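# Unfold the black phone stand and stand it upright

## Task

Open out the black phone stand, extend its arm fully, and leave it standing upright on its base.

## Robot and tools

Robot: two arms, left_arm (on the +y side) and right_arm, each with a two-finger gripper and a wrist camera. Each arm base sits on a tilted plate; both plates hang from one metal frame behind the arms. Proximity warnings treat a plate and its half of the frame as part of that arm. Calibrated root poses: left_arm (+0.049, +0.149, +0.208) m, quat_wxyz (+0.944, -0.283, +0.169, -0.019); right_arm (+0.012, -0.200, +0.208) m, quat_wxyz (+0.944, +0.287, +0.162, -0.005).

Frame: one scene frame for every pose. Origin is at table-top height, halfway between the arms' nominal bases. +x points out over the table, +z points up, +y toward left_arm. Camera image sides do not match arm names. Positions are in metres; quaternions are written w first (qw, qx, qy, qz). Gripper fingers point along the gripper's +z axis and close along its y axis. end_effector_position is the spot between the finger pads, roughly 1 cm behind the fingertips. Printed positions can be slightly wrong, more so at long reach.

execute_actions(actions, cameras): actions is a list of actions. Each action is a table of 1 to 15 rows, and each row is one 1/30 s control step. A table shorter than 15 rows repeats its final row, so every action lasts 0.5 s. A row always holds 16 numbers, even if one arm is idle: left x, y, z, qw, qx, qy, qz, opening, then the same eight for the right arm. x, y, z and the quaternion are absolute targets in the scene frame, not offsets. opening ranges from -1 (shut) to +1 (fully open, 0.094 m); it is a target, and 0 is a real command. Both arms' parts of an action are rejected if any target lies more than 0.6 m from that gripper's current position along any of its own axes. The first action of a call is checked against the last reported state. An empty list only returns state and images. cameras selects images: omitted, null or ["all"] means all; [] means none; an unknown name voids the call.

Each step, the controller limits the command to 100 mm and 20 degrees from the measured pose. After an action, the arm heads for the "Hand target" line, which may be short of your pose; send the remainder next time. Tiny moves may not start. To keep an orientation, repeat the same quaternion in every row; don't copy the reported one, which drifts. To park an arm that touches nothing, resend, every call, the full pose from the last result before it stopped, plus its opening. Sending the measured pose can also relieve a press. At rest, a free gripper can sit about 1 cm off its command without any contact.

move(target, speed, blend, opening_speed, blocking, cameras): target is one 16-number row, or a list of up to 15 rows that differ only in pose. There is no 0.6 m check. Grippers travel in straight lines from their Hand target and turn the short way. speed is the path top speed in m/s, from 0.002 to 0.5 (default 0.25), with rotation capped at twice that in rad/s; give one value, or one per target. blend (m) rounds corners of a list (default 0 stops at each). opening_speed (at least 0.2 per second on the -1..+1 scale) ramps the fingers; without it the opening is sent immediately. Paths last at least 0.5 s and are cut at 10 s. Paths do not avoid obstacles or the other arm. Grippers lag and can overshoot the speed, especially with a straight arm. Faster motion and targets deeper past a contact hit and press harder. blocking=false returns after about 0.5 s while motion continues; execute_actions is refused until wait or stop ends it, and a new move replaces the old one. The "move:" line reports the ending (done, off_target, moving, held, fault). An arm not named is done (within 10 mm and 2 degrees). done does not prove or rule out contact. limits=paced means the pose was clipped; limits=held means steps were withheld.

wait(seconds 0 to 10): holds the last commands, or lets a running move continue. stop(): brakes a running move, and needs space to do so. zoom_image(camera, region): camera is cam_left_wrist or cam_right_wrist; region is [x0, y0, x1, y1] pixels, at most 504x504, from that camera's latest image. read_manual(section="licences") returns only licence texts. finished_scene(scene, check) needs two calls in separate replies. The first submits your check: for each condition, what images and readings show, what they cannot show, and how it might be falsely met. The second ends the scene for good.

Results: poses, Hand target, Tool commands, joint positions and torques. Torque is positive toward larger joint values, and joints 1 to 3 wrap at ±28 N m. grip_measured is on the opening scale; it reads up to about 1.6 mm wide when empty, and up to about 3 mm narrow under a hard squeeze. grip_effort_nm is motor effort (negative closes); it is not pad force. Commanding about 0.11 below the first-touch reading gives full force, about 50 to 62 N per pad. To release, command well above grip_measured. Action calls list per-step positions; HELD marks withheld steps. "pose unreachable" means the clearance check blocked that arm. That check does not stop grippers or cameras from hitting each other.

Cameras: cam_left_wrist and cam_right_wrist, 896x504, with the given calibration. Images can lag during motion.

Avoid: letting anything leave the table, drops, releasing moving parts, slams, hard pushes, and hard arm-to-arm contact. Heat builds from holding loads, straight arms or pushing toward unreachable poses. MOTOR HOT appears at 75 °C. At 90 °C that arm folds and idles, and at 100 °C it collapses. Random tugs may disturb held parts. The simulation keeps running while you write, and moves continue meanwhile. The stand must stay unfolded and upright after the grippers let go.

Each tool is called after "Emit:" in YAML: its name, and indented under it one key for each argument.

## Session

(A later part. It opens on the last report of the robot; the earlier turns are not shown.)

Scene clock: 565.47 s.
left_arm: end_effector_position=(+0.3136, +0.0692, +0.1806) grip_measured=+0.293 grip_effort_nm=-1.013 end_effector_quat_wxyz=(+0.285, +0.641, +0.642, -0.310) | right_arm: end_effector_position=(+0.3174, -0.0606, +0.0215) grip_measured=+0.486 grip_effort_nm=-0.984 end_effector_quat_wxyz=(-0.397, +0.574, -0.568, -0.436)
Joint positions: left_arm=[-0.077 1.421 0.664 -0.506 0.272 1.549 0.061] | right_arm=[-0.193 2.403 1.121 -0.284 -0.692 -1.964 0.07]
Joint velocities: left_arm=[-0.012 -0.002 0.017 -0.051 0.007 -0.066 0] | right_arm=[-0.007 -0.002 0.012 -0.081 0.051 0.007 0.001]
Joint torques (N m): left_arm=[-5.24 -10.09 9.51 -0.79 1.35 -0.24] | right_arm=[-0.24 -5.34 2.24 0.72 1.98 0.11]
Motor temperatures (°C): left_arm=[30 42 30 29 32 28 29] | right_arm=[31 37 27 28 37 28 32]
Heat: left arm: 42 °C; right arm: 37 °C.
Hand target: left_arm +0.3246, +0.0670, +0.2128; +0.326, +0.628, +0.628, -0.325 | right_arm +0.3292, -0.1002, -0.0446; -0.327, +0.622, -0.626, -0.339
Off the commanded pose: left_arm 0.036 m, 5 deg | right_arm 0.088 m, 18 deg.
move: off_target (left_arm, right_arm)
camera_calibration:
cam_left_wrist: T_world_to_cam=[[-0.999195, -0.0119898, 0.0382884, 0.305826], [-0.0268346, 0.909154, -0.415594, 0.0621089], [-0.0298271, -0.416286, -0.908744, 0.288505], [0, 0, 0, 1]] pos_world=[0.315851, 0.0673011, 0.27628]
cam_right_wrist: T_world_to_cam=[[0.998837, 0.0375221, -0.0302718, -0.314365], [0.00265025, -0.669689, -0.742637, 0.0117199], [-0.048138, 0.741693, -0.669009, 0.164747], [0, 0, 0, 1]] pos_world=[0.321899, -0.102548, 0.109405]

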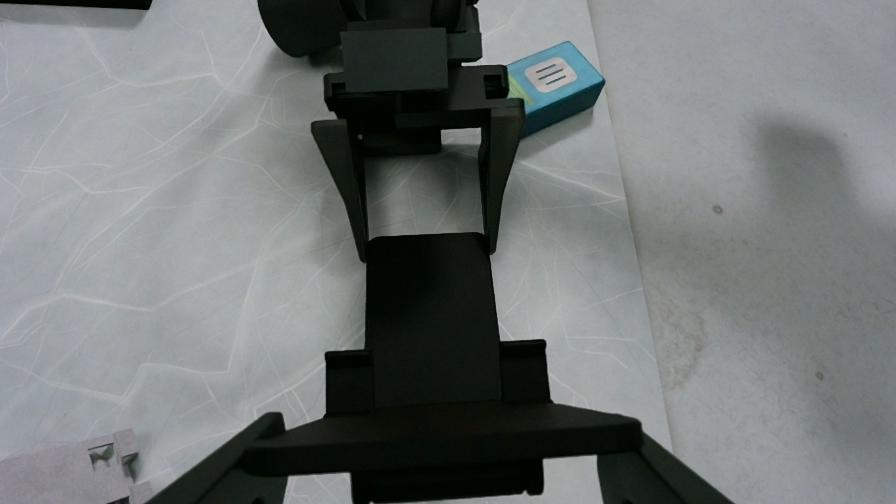

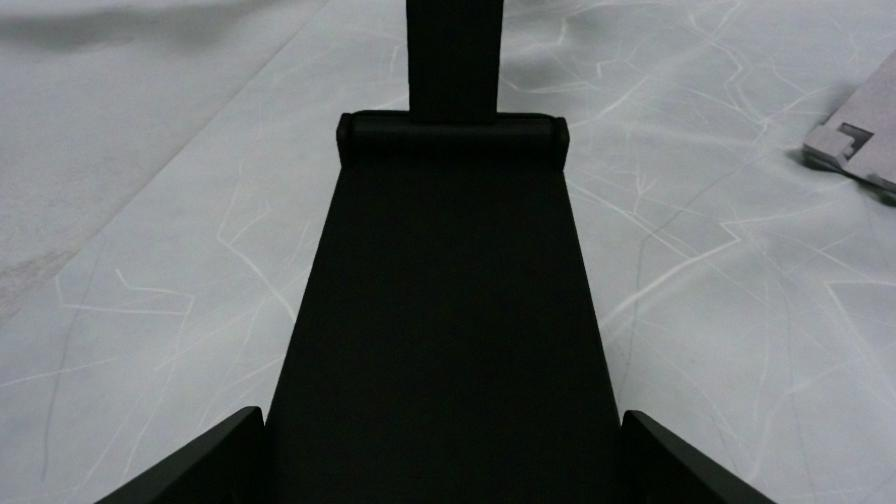

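Emit:
move:
  target: [0.322,0.066,0.183,0.3254,0.6278,0.6278,-0.3254,0.1,0.325,-0.07,0.0,0.3536,-0.6124,0.6124,0.3536,0.25]
  speed: 0.05

Emit:
zoom_image:
  camera: "cam_right_wrist"
  region: [200, 0, 704, 300]

Scene clock: 574.43 s.
left_arm: end_effector_position=(+0.3146, +0.0724, +0.1752) grip_measured=+0.293 grip_effort_nm=-1.018 end_effector_quat_wxyz=(+0.296, +0.643, +0.633, -0.313) | right_arm: end_effector_position=(+0.3136, -0.0550, +0.0216) grip_measured=+0.486 grip_effort_nm=-0.994 end_effector_quat_wxyz=(-0.383, +0.583, -0.588, -0.409)
Joint positions: left_arm=[-0.035 1.439 0.664 -0.498 0.306 1.609 0.061] | right_arm=[-0.157 2.362 1.029 -0.146 -0.632 -1.88 0.07]
Joint velocities: left_arm=[-0.007 -0.012 -0.007 -0.022 -0.007 0.007 0] | right_arm=[0.022 -0.022 -0.007 0.007 0.037 0.051 0]
Joint torques (N m): left_arm=[-2.55 -4.89 5.34 0.1 1.2 -0.06] | right_arm=[4.67 -9.25 -0.21 0.06 0.59 0.11]
Motor temperatures (°C): left_arm=[30 41 30 29 33 28 30] | right_arm=[31 37 27 28 37 28 32]
Heat: left arm: 41 °C; right arm: 37 °C.
Hand target: left_arm +0.3216, +0.0666, +0.1829; +0.324, +0.629, +0.628, -0.325 | right_arm +0.3254, -0.0715, +0.0023; -0.356, +0.610, -0.611, -0.357
Off the commanded pose: left_arm 0.013 m, 4 deg | right_arm 0.029 m, 8 deg.
move: off_target (left_arm, right_arm)
camera_calibration:
cam_left_wrist: T_world_to_cam=[[-0.999726, -0.00231488, 0.0233135, 0.309084], [-0.0122502, 0.899883, -0.43596, 0.0566105], [-0.0199702, -0.436126, -0.899664, 0.28167], [0, 0, 0, 1]] pos_world=[0.315318, 0.0726161, 0.270882]
cam_right_wrist: T_world_to_cam=[[0.999602, 0.0147373, -0.024065, -0.312423], [-0.00605416, -0.720937, -0.692974, 0.0144096], [-0.027562, 0.692844, -0.720561, 0.152405], [0, 0, 0, 1]] pos_world=[0.316587, -0.0906001, 0.112284]

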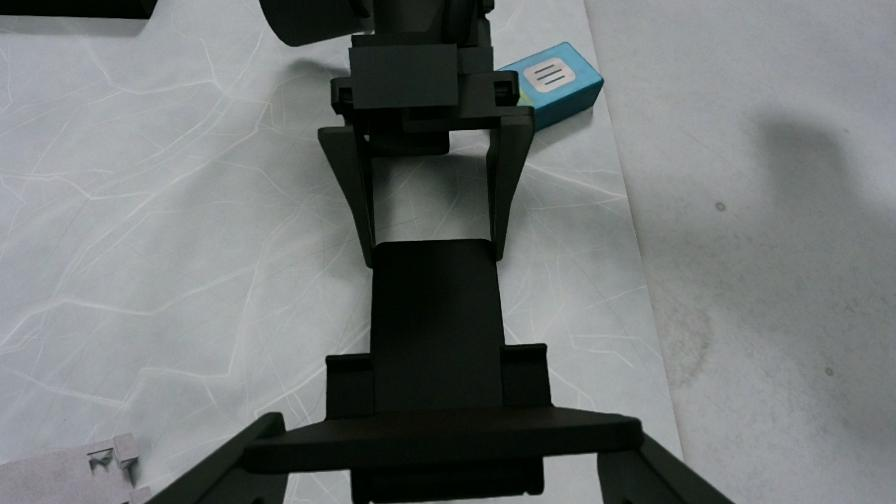

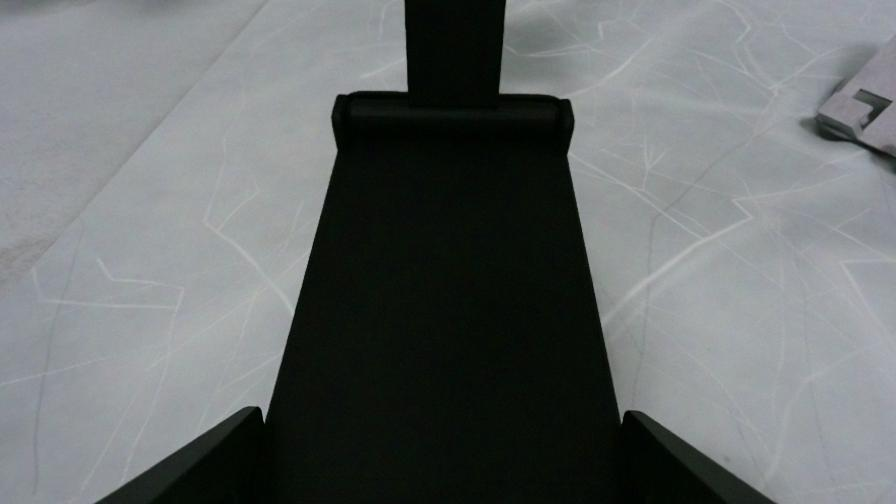

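Scaled by 1.000.

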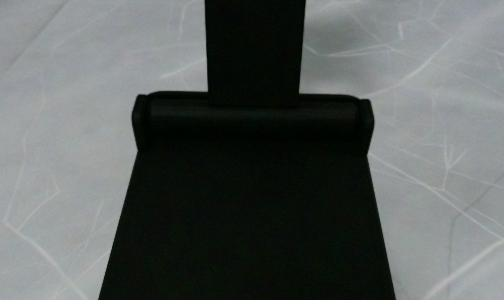

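Emit:
move:
  target: [0.3216,0.0666,0.183,0.3254,0.6278,0.6278,-0.3254,0.6,0.325,-0.07,0.0,0.3536,-0.6124,0.6124,0.3536,0.25]
  speed: 0.05
  opening_speed: 0.3

Emit:
move:
  target:
    - [0.321,0.125,0.22,0.3254,0.6278,0.6278,-0.3254,0.6,0.325,-0.07,0.0,0.3536,-0.6124,0.6124,0.3536,0.25]
    - [0.321,0.08,0.28,0.1531,0.690,0.690,-0.1531,0.6,0.325,-0.07,0.0,0.3536,-0.6124,0.6124,0.3536,0.25]
  speed: 0.15

Scene clock: 583.60 s.
left_arm: end_effector_position=(+0.3206, +0.0679, +0.1809) grip_measured=+0.599 grip_effort_nm=0.085 end_effector_quat_wxyz=(+0.318, +0.635, +0.628, -0.318) | right_arm: end_effector_position=(+0.3163, -0.0583, +0.0174) grip_measured=+0.486 grip_effort_nm=-0.984 end_effector_quat_wxyz=(-0.377, +0.590, -0.593, -0.398)
Joint positions: left_arm=[-0.034 1.439 0.664 -0.474 0.35 1.61 0.075] | right_arm=[-0.158 2.357 1.029 -0.134 -0.605 -1.876 0.07]
Joint velocities: left_arm=[0.022 0.007 -0.012 0.022 -0.022 0.037 0] | right_arm=[0.007 0.002 -0.007 -0.081 -0.022 -0.037 0]
Joint torques (N m): left_arm=[-2.58 -4.98 5.18 -0.12 0.74 -0.09] | right_arm=[4.9 -8.58 -0.28 0.03 0.38 0.06]
Motor temperatures (°C): left_arm=[29 39 30 29 33 28 30] | right_arm=[31 39 27 28 35 28 32]
Heat: left arm: 39 °C; right arm: 39 °C.
Hand target: left_arm +0.3215, +0.0666, +0.1830; +0.325, +0.628, +0.628, -0.325 | right_arm +0.3252, -0.0712, +0.0014; -0.355, +0.611, -0.612, -0.355
Off the commanded pose: left_arm 0.003 m, 1 deg | right_arm 0.023 m, 7 deg.
move: off_target (right_arm)
camera_calibration:
cam_left_wrist: T_world_to_cam=[[-0.999856, -0.0166498, 0.00321653, 0.31958], [-0.0161815, 0.880045, -0.474614, 0.0728001], [0.00507151, -0.474598, -0.880188, 0.276096], [0, 0, 0, 1]] pos_world=[0.319312, 0.072288, 0.27654]
cam_right_wrist: T_world_to_cam=[[0.999777, 0.0117763, -0.0175069, -0.315482], [-0.00301311, -0.741551, -0.67089, 0.00653284], [-0.0208828, 0.670793, -0.74135, 0.148723], [0, 0, 0, 1]] pos_world=[0.318537, -0.0912026, 0.109115]

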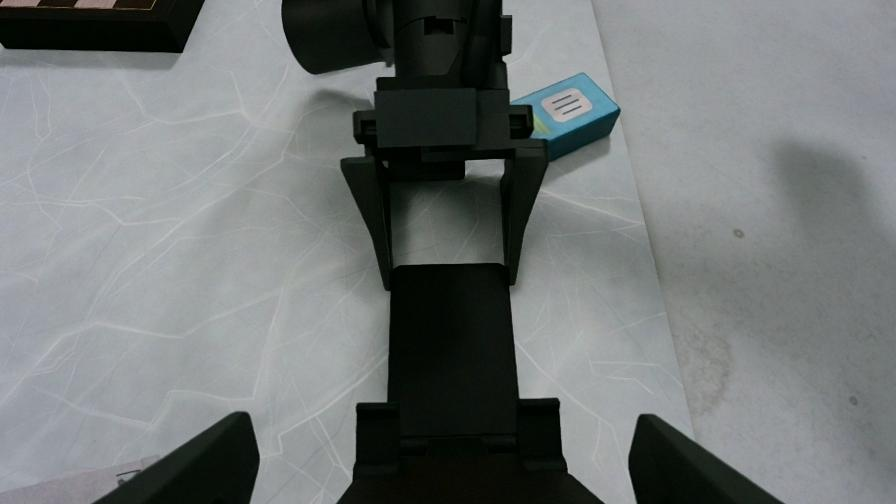

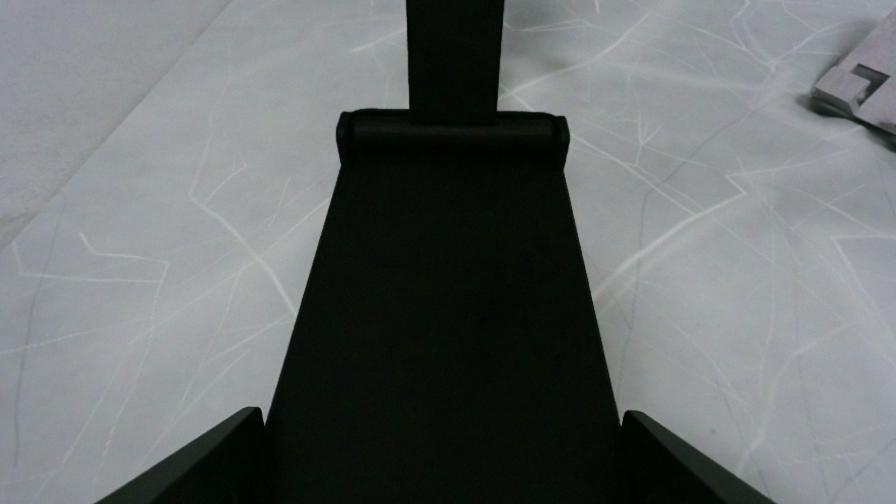

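Scene clock: 586.63 s.
left_arm: end_effector_position=(+0.3205, +0.0812, +0.2775) grip_measured=+0.599 grip_effort_nm=0.085 end_effector_quat_wxyz=(+0.155, +0.685, +0.694, -0.157) | right_arm: end_effector_position=(+0.3163, -0.0583, +0.0174) grip_measured=+0.486 grip_effort_nm=-0.984 end_effector_quat_wxyz=(-0.377, +0.590, -0.593, -0.398)
Joint positions: left_arm=[-0.631 1.351 0.982 -0.995 -0.305 0.997 0.075] | right_arm=[-0.158 2.357 1.029 -0.134 -0.605 -1.877 0.07]
Joint velocities: left_arm=[-0.002 -0.002 0.002 0.007 -0.066 -0.007 0.001] | right_arm=[0.007 -0.002 -0.002 -0.022 -0.007 -0.022 0.001]
Joint torques (N m): left_arm=[-5.04 -2.14 9.72 0.25 0.24 -0.07] | right_arm=[4.9 -8.4 -0.34 0.04 0.38 0.11]
Motor temperatures (°C): left_arm=[29 39 30 29 33 28 29] | right_arm=[32 39 27 28 35 28 33]
Heat: left arm: 39 °C; right arm: 39 °C.
Hand target: left_arm +0.3215, +0.0781, +0.2829; +0.157, +0.689, +0.690, -0.157 | right_arm +0.3252, -0.0712, +0.0014; -0.355, +0.611, -0.612, -0.355
Off the commanded pose: left_arm 0.003 m, 1 deg | right_arm 0.023 m, 7 deg.
move: off_target (right_arm)
camera_calibration:
cam_left_wrist: T_world_to_cam=[[-0.999311, -0.0371063, -0.000189695, 0.321858], [-0.0371046, 0.999295, -0.00564502, -0.0261807], [0.000399027, -0.00563409, -0.999984, 0.364016], [0, 0, 0, 1]] pos_world=[0.320519, 0.0401561, 0.363924]
cam_right_wrist: T_world_to_cam=[[0.999786, 0.0120812, -0.0168075, -0.315479], [-0.00231807, -0.74154, -0.670905, 0.00631391], [-0.0205688, 0.6708, -0.741353, 0.148624], [0, 0, 0, 1]] pos_world=[0.318483, -0.0912035, 0.109116]

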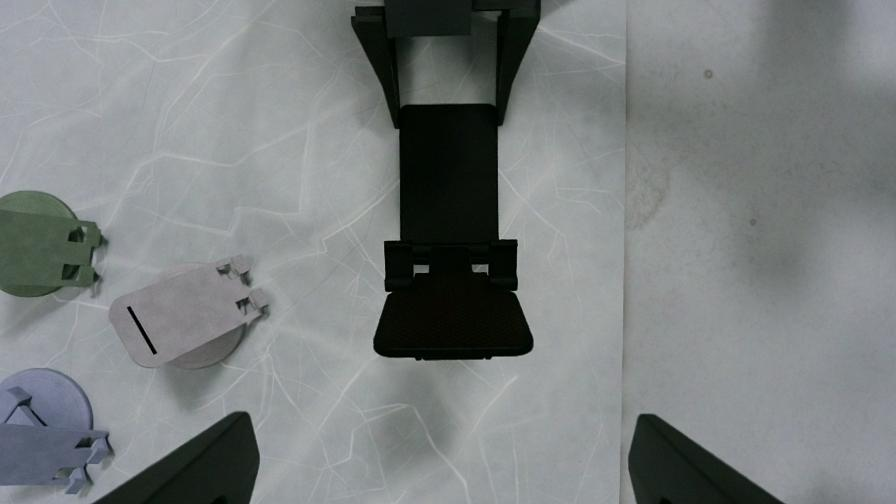

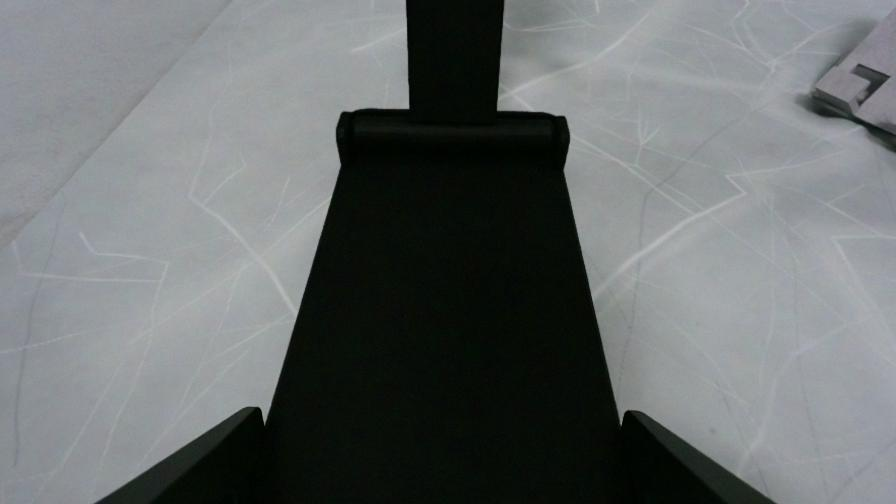

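Emit:
move:
  target: [0.3205,0.062,0.172,0.1531,0.690,0.690,-0.1531,0.6,0.325,-0.07,0.0,0.3536,-0.6124,0.6124,0.3536,0.25]
  speed: 0.08

Emit:
move:
  target: [0.3205,0.062,0.172,0.1531,0.690,0.690,-0.1531,0.1,0.325,-0.07,0.0,0.3536,-0.6124,0.6124,0.3536,0.25]
  speed: 0.05
  opening_speed: 0.4

Scene clock: 596.33 s.
left_arm: end_effector_position=(+0.3223, +0.0672, +0.1749) grip_measured=+0.599 grip_effort_nm=0.076 end_effector_quat_wxyz=(+0.147, +0.692, +0.692, -0.144) | right_arm: end_effector_position=(+0.3163, -0.0583, +0.0173) grip_measured=+0.486 grip_effort_nm=-0.989 end_effector_quat_wxyz=(-0.377, +0.590, -0.593, -0.398)
Joint positions: left_arm=[-0.414 1.502 0.734 -0.542 -0.284 1.229 0.075] | right_arm=[-0.158 2.357 1.029 -0.134 -0.605 -1.877 0.07]
Joint velocities: left_arm=[0.002 -0.002 -0.007 0.051 0.051 -0.066 -0.001] | right_arm=[0.007 0.007 -0.002 -0.066 -0.022 -0.022 -0.001]
Joint torques (N m): left_arm=[-3.04 -3.43 5.55 0.45 0.46 0.06] | right_arm=[4.98 -8.55 -0.55 0.03 0.35 0.05]
Motor temperatures (°C): left_arm=[30 37 31 29 32 28 29] | right_arm=[32 40 27 28 34 28 33]
Heat: left arm: 37 °C; right arm: 40 °C.
Hand target: left_arm +0.3206, +0.0629, +0.1713; +0.151, +0.691, +0.690, -0.152 | right_arm +0.3252, -0.0712, +0.0014; -0.354, +0.611, -0.612, -0.355
Off the commanded pose: left_arm 0.006 m, 1 deg | right_arm 0.023 m, 7 deg.
move: off_target (right_arm)
camera_calibration:
cam_left_wrist: T_world_to_cam=[[-0.99962, -0.0253482, -0.0108242, 0.324254], [-0.0256094, 0.999367, 0.0247117, -0.0217063], [0.0101909, 0.0249795, -0.999636, 0.25611], [0, 0, 0, 1]] pos_world=[0.320964, 0.0235143, 0.260063]
cam_right_wrist: T_world_to_cam=[[0.999784, 0.0121901, -0.016853, -0.31545], [-0.00226035, -0.741783, -0.670636, 0.00621789], [-0.0206764, 0.670529, -0.741595, 0.14862], [0, 0, 0, 1]] pos_world=[0.318468, -0.0911962, 0.109069]

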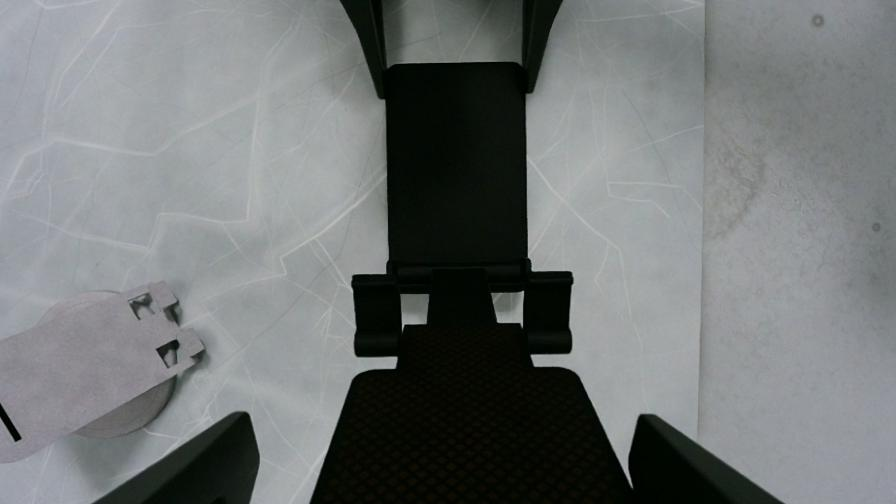

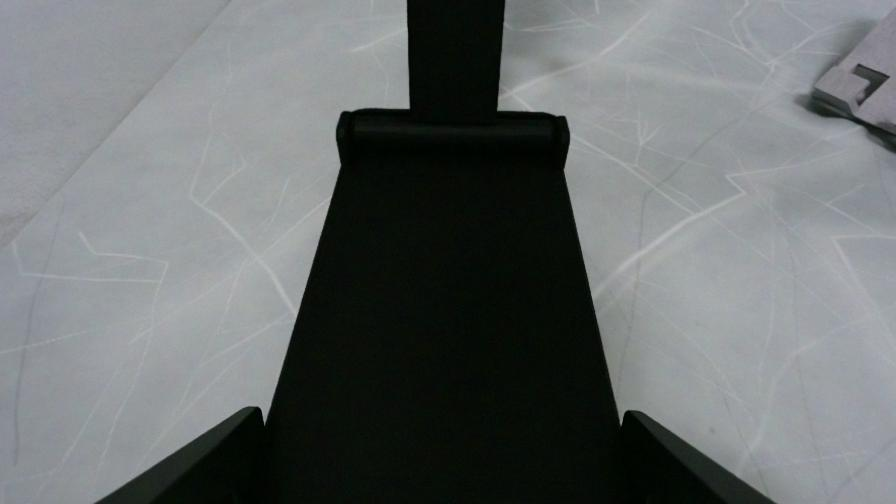

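Scene clock: 597.80 s.
left_arm: end_effector_position=(+0.3195, +0.0661, +0.1744) grip_measured=+0.277 grip_effort_nm=-1.013 end_effector_quat_wxyz=(+0.147, +0.693, +0.690, -0.148) | right_arm: end_effector_position=(+0.3181, -0.0591, +0.0173) grip_measured=+0.486 grip_effort_nm=-0.979 end_effector_quat_wxyz=(-0.378, +0.591, -0.594, -0.395)
Joint positions: left_arm=[-0.414 1.502 0.729 -0.542 -0.275 1.229 0.06] | right_arm=[-0.158 2.354 1.029 -0.13 -0.604 -1.875 0.07]
Joint velocities: left_arm=[0.007 -0.002 0.012 -0.007 0.022 0.066 0] | right_arm=[0.002 0.007 -0.007 -0.037 -0.022 -0.037 0]
Joint torques (N m): left_arm=[-3.28 -3.62 5.78 0.48 0.41 0.03] | right_arm=[5.03 -8.36 -0.36 -0.01 0.38 0.07]
Motor temperatures (°C): left_arm=[30 37 31 29 32 28 29] | right_arm=[32 40 27 28 34 28 33]
Heat: left arm: 37 °C; right arm: 40 °C.
Hand target: left_arm +0.3204, +0.0621, +0.1720; +0.153, +0.690, +0.690, -0.153 | right_arm +0.3252, -0.0711, +0.0013; -0.355, +0.611, -0.612, -0.355
Off the commanded pose: left_arm 0.005 m, 1 deg | right_arm 0.022 m, 6 deg.
move: off_target (right_arm)
camera_calibration:
cam_left_wrist: T_world_to_cam=[[-0.999778, -0.0207022, -0.00400474, 0.31998], [-0.0207741, 0.999607, 0.0188276, -0.0211401], [0.0036134, 0.0189066, -0.999815, 0.258216], [0, 0, 0, 1]] pos_world=[0.318536, 0.0228741, 0.259848]
cam_right_wrist: T_world_to_cam=[[0.999892, 0.00851678, -0.0119832, -0.317584], [-0.00167648, -0.74373, -0.668478, 0.00534389], [-0.0146055, 0.668426, -0.743635, 0.147174], [0, 0, 0, 1]] pos_world=[0.319709, -0.0916956, 0.10921]

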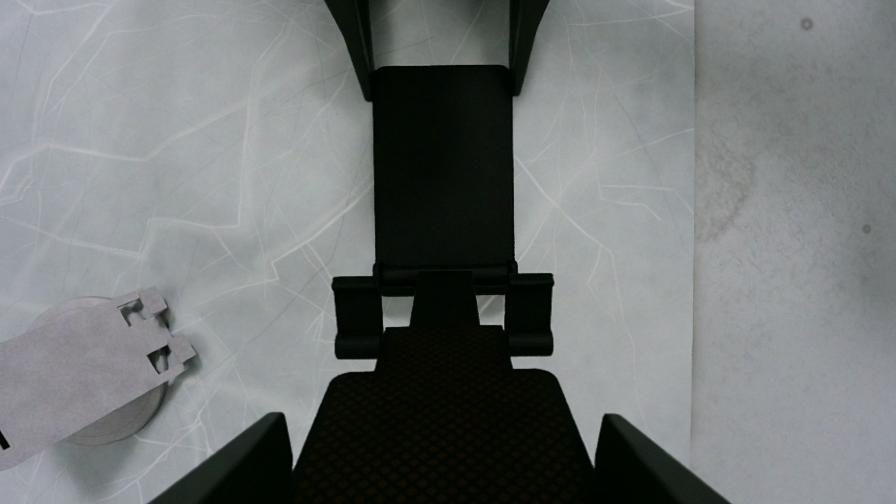

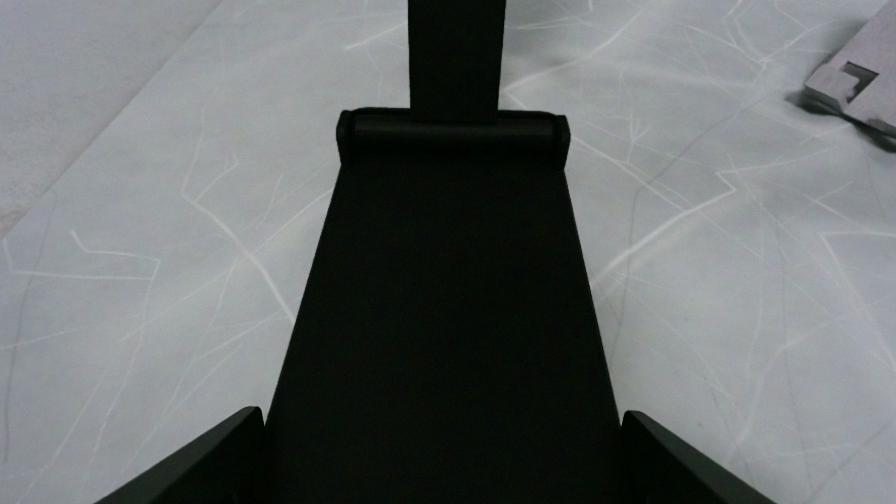

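Emit:
move:
  target:
    - [0.3205,0.062,0.176,0.2706,0.6533,0.6533,-0.2706,0.1,0.325,-0.07,0.0,0.3536,-0.6124,0.6124,0.3536,0.25]
    - [0.3205,0.063,0.178,0.3536,0.6124,0.6124,-0.3536,0.1,0.325,-0.07,0.0,0.3536,-0.6124,0.6124,0.3536,0.25]
  speed: 0.15

Scene clock: 604.27 s.
left_arm: end_effector_position=(+0.3185, +0.0685, +0.1774) grip_measured=+0.276 grip_effort_nm=-1.013 end_effector_quat_wxyz=(+0.344, +0.621, +0.616, -0.342) | right_arm: end_effector_position=(+0.3191, -0.0601, +0.0173) grip_measured=+0.486 grip_effort_nm=-0.984 end_effector_quat_wxyz=(-0.377, +0.592, -0.594, -0.393)
Joint positions: left_arm=[0.036 1.471 0.655 -0.463 0.451 1.682 0.06] | right_arm=[-0.158 2.35 1.029 -0.13 -0.599 -1.875 0.07]
Joint velocities: left_arm=[-0.007 -0.002 -0.012 -0.051 -0.007 0.066 0.001] | right_arm=[-0.002 -0.002 -0.002 -0.022 -0.037 -0.037 -0.001]
Joint torques (N m): left_arm=[-2.43 -3.44 4.64 -0.03 0.78 -0.01] | right_arm=[5.09 -8.09 -0.34 0.04 0.31 0.08]
Motor temperatures (°C): left_arm=[29 37 31 29 32 28 29] | right_arm=[32 40 27 28 33 28 33]
Heat: left arm: 37 °C; right arm: 40 °C.
Hand target: left_arm +0.3194, +0.0643, +0.1756; +0.352, +0.614, +0.613, -0.350 | right_arm +0.3250, -0.0711, +0.0012; -0.354, +0.611, -0.612, -0.355
Off the commanded pose: left_arm 0.006 m, 2 deg | right_arm 0.021 m, 6 deg.
move: off_target (right_arm)
camera_calibration:
cam_left_wrist: T_world_to_cam=[[-0.999791, -0.0201368, 0.00339098, 0.317707], [-0.0187495, 0.839449, -0.543115, 0.0863186], [0.00809008, -0.543066, -0.839651, 0.269771], [0, 0, 0, 1]] pos_world=[0.317077, 0.0804408, 0.272317]
cam_right_wrist: T_world_to_cam=[[0.999924, 0.00769322, -0.00964821, -0.318702], [-0.000667134, -0.747024, -0.664797, 0.00397869], [-0.0123219, 0.664753, -0.746962, 0.146953], [0, 0, 0, 1]] pos_world=[0.320491, -0.0922633, 0.109338]

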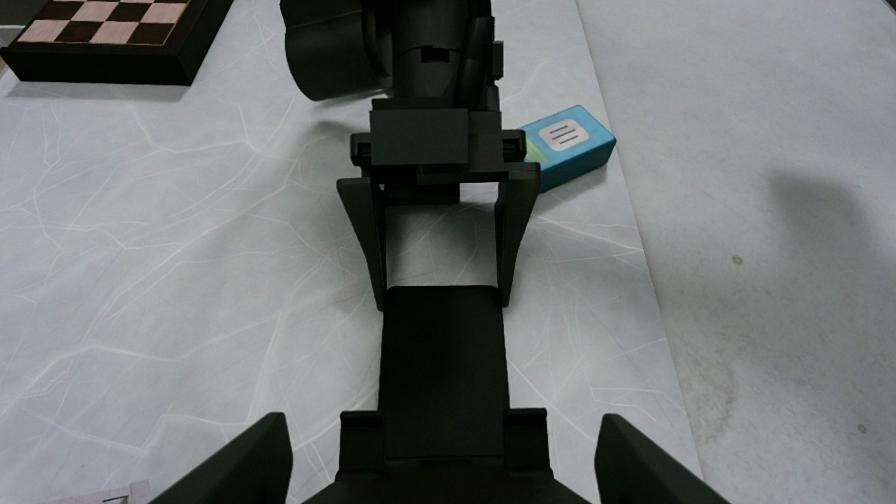

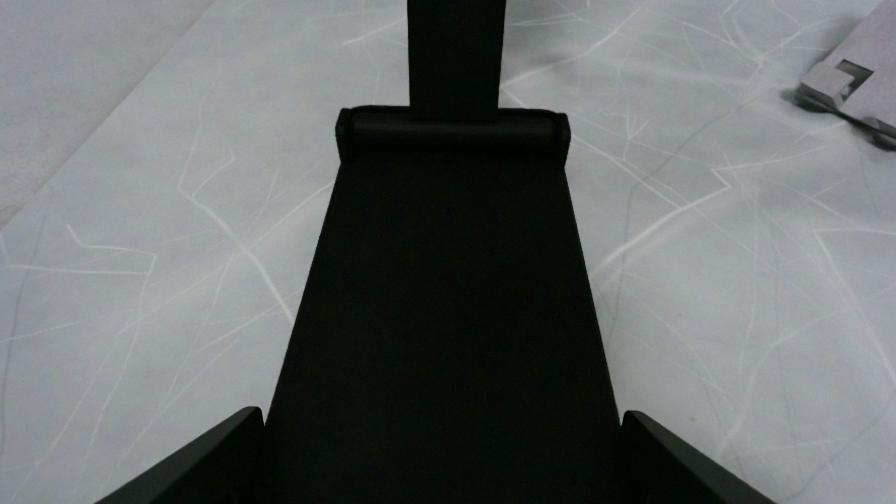

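Emit:
move:
  target: [0.32,0.064,0.178,0.3536,0.6124,0.6124,-0.3536,0.6,0.325,-0.07,0.0,0.3536,-0.6124,0.6124,0.3536,0.25]
  speed: 0.05
  opening_speed: 0.3
  cameras: ["cam_right_wrist"]

Emit:
move:
  target:
    - [0.32,0.13,0.22,0.3536,0.6124,0.6124,-0.3536,-0.9,0.325,-0.07,0.0,0.3536,-0.6124,0.6124,0.3536,0.25]
    - [0.22,0.1,0.25,0.5299,0.3133,0.7565,-0.2195,-0.9,0.325,-0.07,0.0,0.3536,-0.6124,0.6124,0.3536,0.25]
  speed: 0.15

Scene clock: 669.70 s.
left_arm: end_effector_position=(+0.3203, +0.0671, +0.1781) grip_measured=+0.599 grip_effort_nm=0.085 end_effector_quat_wxyz=(+0.350, +0.619, +0.614, -0.342) | right_arm: end_effector_position=(+0.3193, -0.0601, +0.0172) grip_measured=+0.486 grip_effort_nm=-0.984 end_effector_quat_wxyz=(-0.378, +0.592, -0.594, -0.392)
Joint positions: left_arm=[0.036 1.476 0.655 -0.452 0.462 1.683 0.075] | right_arm=[-0.158 2.35 1.029 -0.129 -0.599 -1.875 0.07]
Joint velocities: left_arm=[-0.022 0.007 -0.007 0.11 -0.022 -0.007 -0.001] | right_arm=[-0.017 0.007 0.002 -0.007 0.007 0.037 -0.002]
Joint torques (N m): left_arm=[-2.73 -3.99 5.05 -0.24 0.77 -0.05] | right_arm=[5.12 -7.92 -0.4 0.03 0.36 0.1]
Motor temperatures (°C): left_arm=[29 36 30 28 32 28 30] | right_arm=[32 37 27 28 32 28 33]
Heat: left arm: 36 °C; right arm: 37 °C.
Hand target: left_arm +0.3199, +0.0639, +0.1780; +0.354, +0.612, +0.612, -0.353 | right_arm +0.3252, -0.0710, +0.0012; -0.355, +0.611, -0.612, -0.355
Off the commanded pose: left_arm 0.003 m, 2 deg | right_arm 0.021 m, 6 deg.
move: off_target (right_arm)
camera_calibration:
cam_right_wrist: T_world_to_cam=[[0.999937, 0.00713569, -0.00869123, -0.318993], [-0.000444201, -0.747213, -0.664584, 0.00382299], [-0.0112365, 0.664546, -0.747163, 0.146565], [0, 0, 0, 1]] pos_world=[0.320622, -0.092266, 0.109276]
Images, in order (width x height): cam_right_wrist 896x504.

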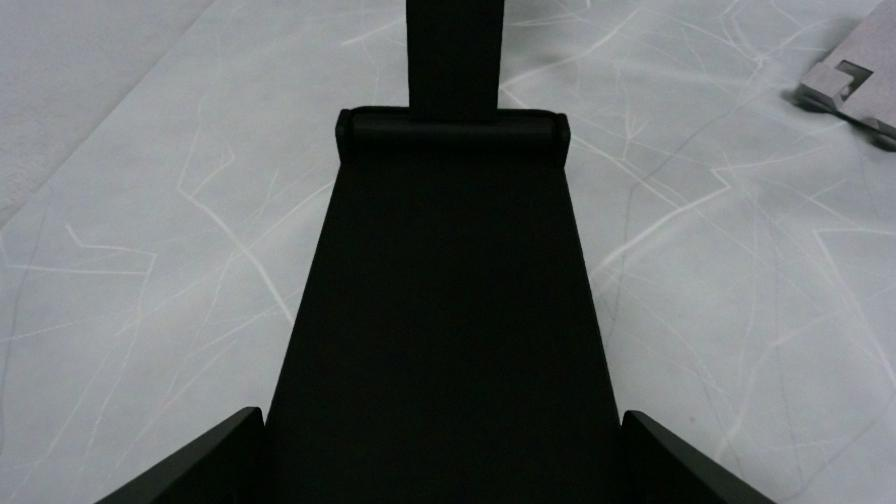

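Scene clock: 672.67 s.
left_arm: end_effector_position=(+0.2572, +0.1169, +0.2408) grip_measured=-0.899 grip_effort_nm=-0.051 end_effector_quat_wxyz=(+0.487, +0.429, +0.724, -0.234) | right_arm: end_effector_position=(+0.3008, -0.0589, +0.0232) grip_measured=+0.485 grip_effort_nm=-0.979 end_effector_quat_wxyz=(-0.352, +0.583, -0.597, -0.425)
Joint positions: left_arm=[0.304 0.318 0.186 -0.672 0.682 1.418 0.005] | right_arm=[-0.158 2.343 1.014 -0.196 -0.594 -1.859 0.07]
Joint velocities: left_arm=[0.002 -0.007 0.002 0.037 -0.022 0.037 0] | right_arm=[-0.002 0.002 -0.012 0.022 -0.037 -0.066 0]
Joint torques (N m): left_arm=[0.2 0.43 8.42 0.39 0.64 0.02] | right_arm=[5.07 -8.12 0.7 0.44 0.27 -0.1]
Motor temperatures (°C): left_arm=[29 36 30 29 32 28 30] | right_arm=[32 37 27 28 32 28 33]
Heat: left arm: 36 °C; right arm: 37 °C.
Hand target: left_arm +0.2578, +0.1171, +0.2423; +0.489, +0.429, +0.722, -0.234 | right_arm +0.3256, -0.0725, +0.0034; -0.353, +0.611, -0.612, -0.357
Off the commanded pose: left_arm 0.042 m, 15 deg | right_arm 0.035 m, 9 deg.
move: held (left_arm; a check stopped the path), off_target (right_arm; braked when a check withheld steps of left_arm); path passed 1 of 2 targets; limits=held
pose unreachable (left arm): on one or more control steps of this call, first in action 0 (counted from 0), this arm could not follow its commanded pose, so it was not sent that pose on those steps. It may still have moved: this result reports where it is.
cause: moving toward the commanded pose would bring two parts of the arm too close to each other (its upper arm (the part past joint 2) and its wrist (the part past joint 5), with joints 3 (elbow) to 5 (wrist yaw) between them).
camera_calibration:
cam_left_wrist: T_world_to_cam=[[-0.837589, -0.542353, -0.065554, 0.293169], [-0.379494, 0.663954, -0.644321, 0.216637], [0.392974, -0.514799, -0.761941, 0.228782], [0, 0, 0, 1]] pos_world=[0.237862, 0.132941, 0.33312]
cam_right_wrist: T_world_to_cam=[[0.995426, 0.0393914, -0.0870343, -0.295317], [-0.0296466, -0.738684, -0.673399, 0.0181638], [-0.090817, 0.672899, -0.734138, 0.17409], [0, 0, 0, 1]] pos_world=[0.310315, -0.0920948, 0.114335]

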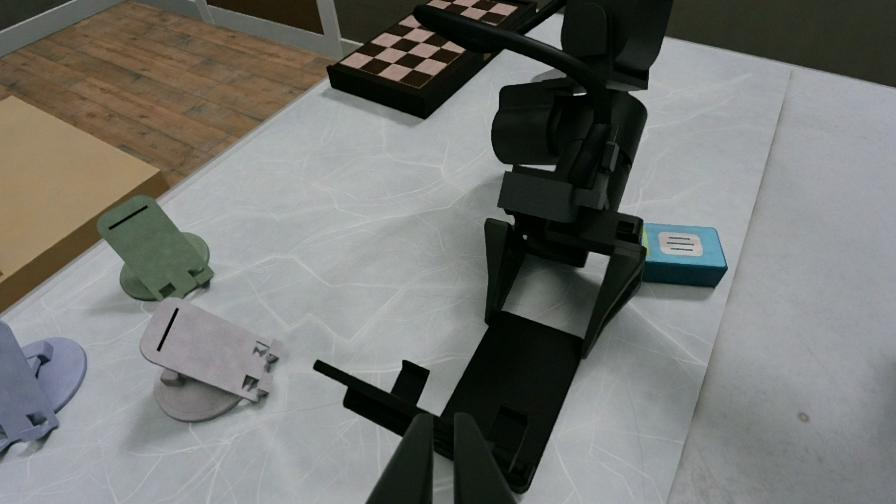

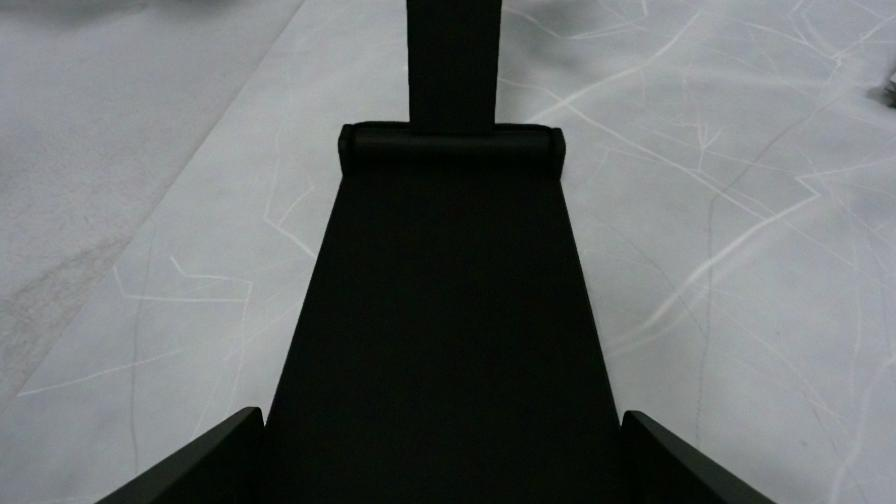

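Emit:
move:
  target: [0.22,0.15,0.29,0.487,0.429,0.724,-0.234,-0.9,0.325,-0.07,0.0,0.3536,-0.6124,0.6124,0.3536,0.25]
  speed: 0.1

Scene clock: 679.07 s.
left_arm: end_effector_position=(+0.2479, +0.1440, +0.2640) grip_measured=-0.899 grip_effort_nm=-0.051 end_effector_quat_wxyz=(+0.476, +0.425, +0.743, -0.204) | right_arm: end_effector_position=(+0.3008, -0.0589, +0.0232) grip_measured=+0.485 grip_effort_nm=-0.979 end_effector_quat_wxyz=(-0.352, +0.583, -0.597, -0.425)
Joint positions: left_arm=[0.459 0.205 0.32 -0.962 0.725 1.536 0.005] | right_arm=[-0.158 2.343 1.014 -0.196 -0.594 -1.859 0.07]
Joint velocities: left_arm=[0.007 -0.007 0.002 -0.007 -0.022 0.007 0] | right_arm=[0.012 0.007 -0.002 0.037 -0.037 0.051 0.001]
Joint torques (N m): left_arm=[-0.02 0.84 8.05 0.23 0.6 -0.07] | right_arm=[4.71 -7.98 0.68 0.43 0.28 -0.08]
Motor temperatures (°C): left_arm=[29 36 31 29 32 28 29] | right_arm=[32 37 27 28 32 28 33]
Heat: left arm: 36 °C; right arm: 37 °C.
Hand target: left_arm +0.2468, +0.1416, +0.2639; +0.477, +0.425, +0.741, -0.209 | right_arm +0.3254, -0.0730, +0.0038; -0.353, +0.611, -0.612, -0.357
Off the commanded pose: left_arm 0.039 m, 4 deg | right_arm 0.035 m, 9 deg.
move: held (left_arm; a check stopped the path), off_target (right_arm; braked when a check withheld steps of left_arm); limits=held
pose unreachable (left arm): on one or more control steps of this call, first in action 0 (counted from 0), this arm could not follow its commanded pose, so it was not sent that pose on those steps. It may still have moved: this result reports where it is.
cause: moving toward the commanded pose would bring two parts of the arm too close to each other (its shoulder (the part past joint 1) and its gripper housing, with joints 2 (shoulder) to 6 (wrist roll) between them).
camera_calibration:
cam_left_wrist: T_world_to_cam=[[-0.813083, -0.57504, -0.0906873, 0.306819], [-0.415491, 0.682343, -0.601477, 0.205103], [0.407754, -0.451371, -0.793726, 0.259688], [0, 0, 0, 1]] pos_world=[0.228799, 0.153699, 0.35731]
cam_right_wrist: T_world_to_cam=[[0.995426, 0.0393914, -0.0870343, -0.295317], [-0.0296466, -0.738684, -0.673399, 0.0181638], [-0.090817, 0.672899, -0.734138, 0.17409], [0, 0, 0, 1]] pos_world=[0.310315, -0.0920948, 0.114335]

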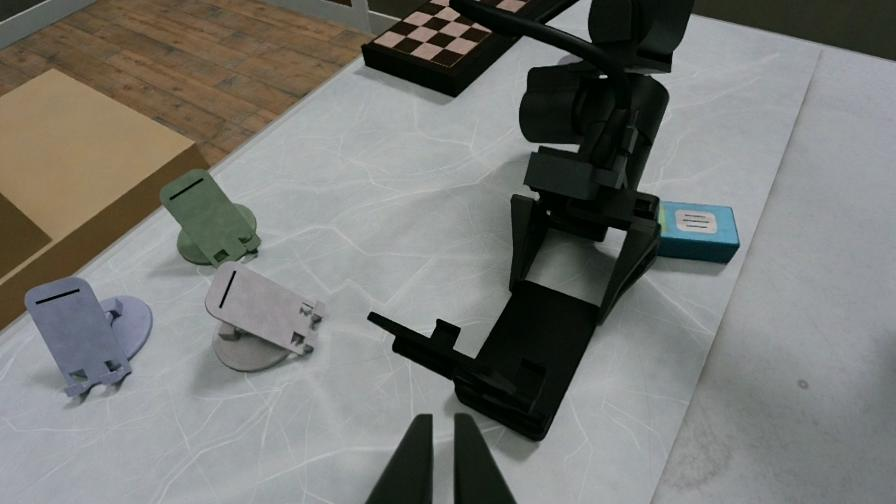

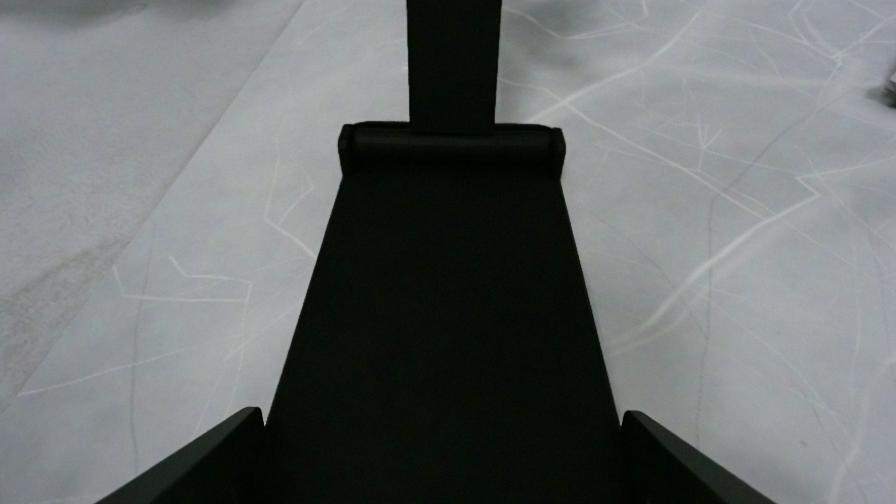

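Emit:
move:
  target:
    - [0.24,0.115,0.2,0.5299,0.3133,0.7565,-0.2195,-0.9,0.33,-0.078,-0.01,0.3536,-0.6124,0.6124,0.3536,0.25]
    - [0.22,0.07,0.1,0.6242,0.2821,0.6811,-0.2585,-0.9,0.33,-0.078,-0.01,0.3536,-0.6124,0.6124,0.3536,0.25]
  speed: 0.12

Scene clock: 684.00 s.
left_arm: end_effector_position=(+0.2461, +0.1436, +0.2538) grip_measured=-0.899 grip_effort_nm=-0.046 end_effector_quat_wxyz=(+0.469, +0.414, +0.753, -0.203) | right_arm: end_effector_position=(+0.3008, -0.0589, +0.0232) grip_measured=+0.485 grip_effort_nm=-0.994 end_effector_quat_wxyz=(-0.352, +0.583, -0.597, -0.425)
Joint positions: left_arm=[0.498 0.198 0.287 -0.949 0.733 1.539 0.005] | right_arm=[-0.158 2.343 1.014 -0.196 -0.594 -1.859 0.07]
Joint velocities: left_arm=[0.012 0.012 0.007 -0.051 0.022 -0.037 0] | right_arm=[0.012 0.002 0.002 -0.051 -0.007 -0.007 0.001]
Joint torques (N m): left_arm=[0.24 0.8 8.98 0.2 0.6 -0.05] | right_arm=[3.95 -8.27 1.55 0.21 0.29 -0.21]
Motor temperatures (°C): left_arm=[29 36 31 29 32 28 29] | right_arm=[32 37 27 28 32 28 33]
Heat: left arm: 36 °C; right arm: 37 °C.
Hand target: left_arm +0.2471, +0.1436, +0.2564; +0.473, +0.415, +0.750, -0.203 | right_arm +0.3266, -0.0764, +0.0036; -0.352, +0.610, -0.612, -0.359
Off the commanded pose: left_arm 0.172 m, 26 deg | right_arm 0.048 m, 9 deg.
move: held (left_arm; a check stopped the path), off_target (right_arm; braked when a check withheld steps of left_arm); path passed 0 of 2 targets; limits=held
pose unreachable (left arm): on one or more control steps of this call, first in action 0 (counted from 0), this arm could not follow its commanded pose, so it was not sent that pose on those steps. It may still have moved: this result reports where it is.
cause: moving toward the commanded pose would bring two parts of the arm too close to each other (its upper arm (the part past joint 2) and its gripper housing, with joints 3 (elbow) to 6 (wrist roll) between them).
camera_calibration:
cam_left_wrist: T_world_to_cam=[[-0.801201, -0.593968, -0.0726511, 0.299418], [-0.445427, 0.673051, -0.590421, 0.204386], [0.399589, -0.440685, -0.803819, 0.255135], [0, 0, 0, 1]] pos_world=[0.228983, 0.152717, 0.347509]
cam_right_wrist: T_world_to_cam=[[0.995426, 0.0393914, -0.0870343, -0.295317], [-0.0296466, -0.738684, -0.673399, 0.0181638], [-0.090817, 0.672899, -0.734138, 0.17409], [0, 0, 0, 1]] pos_world=[0.310315, -0.0920948, 0.114335]

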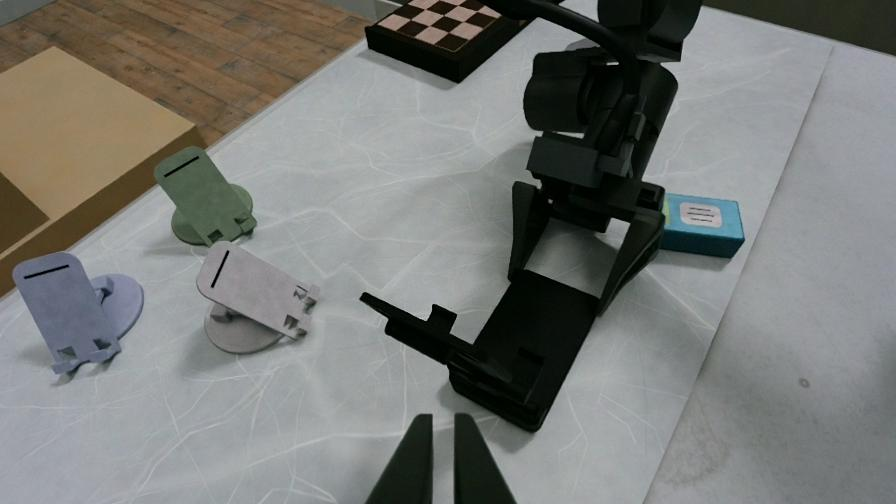

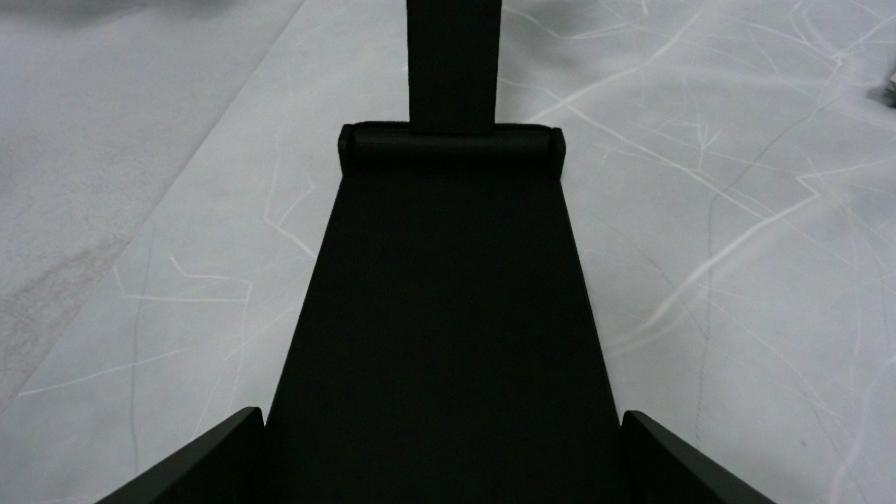

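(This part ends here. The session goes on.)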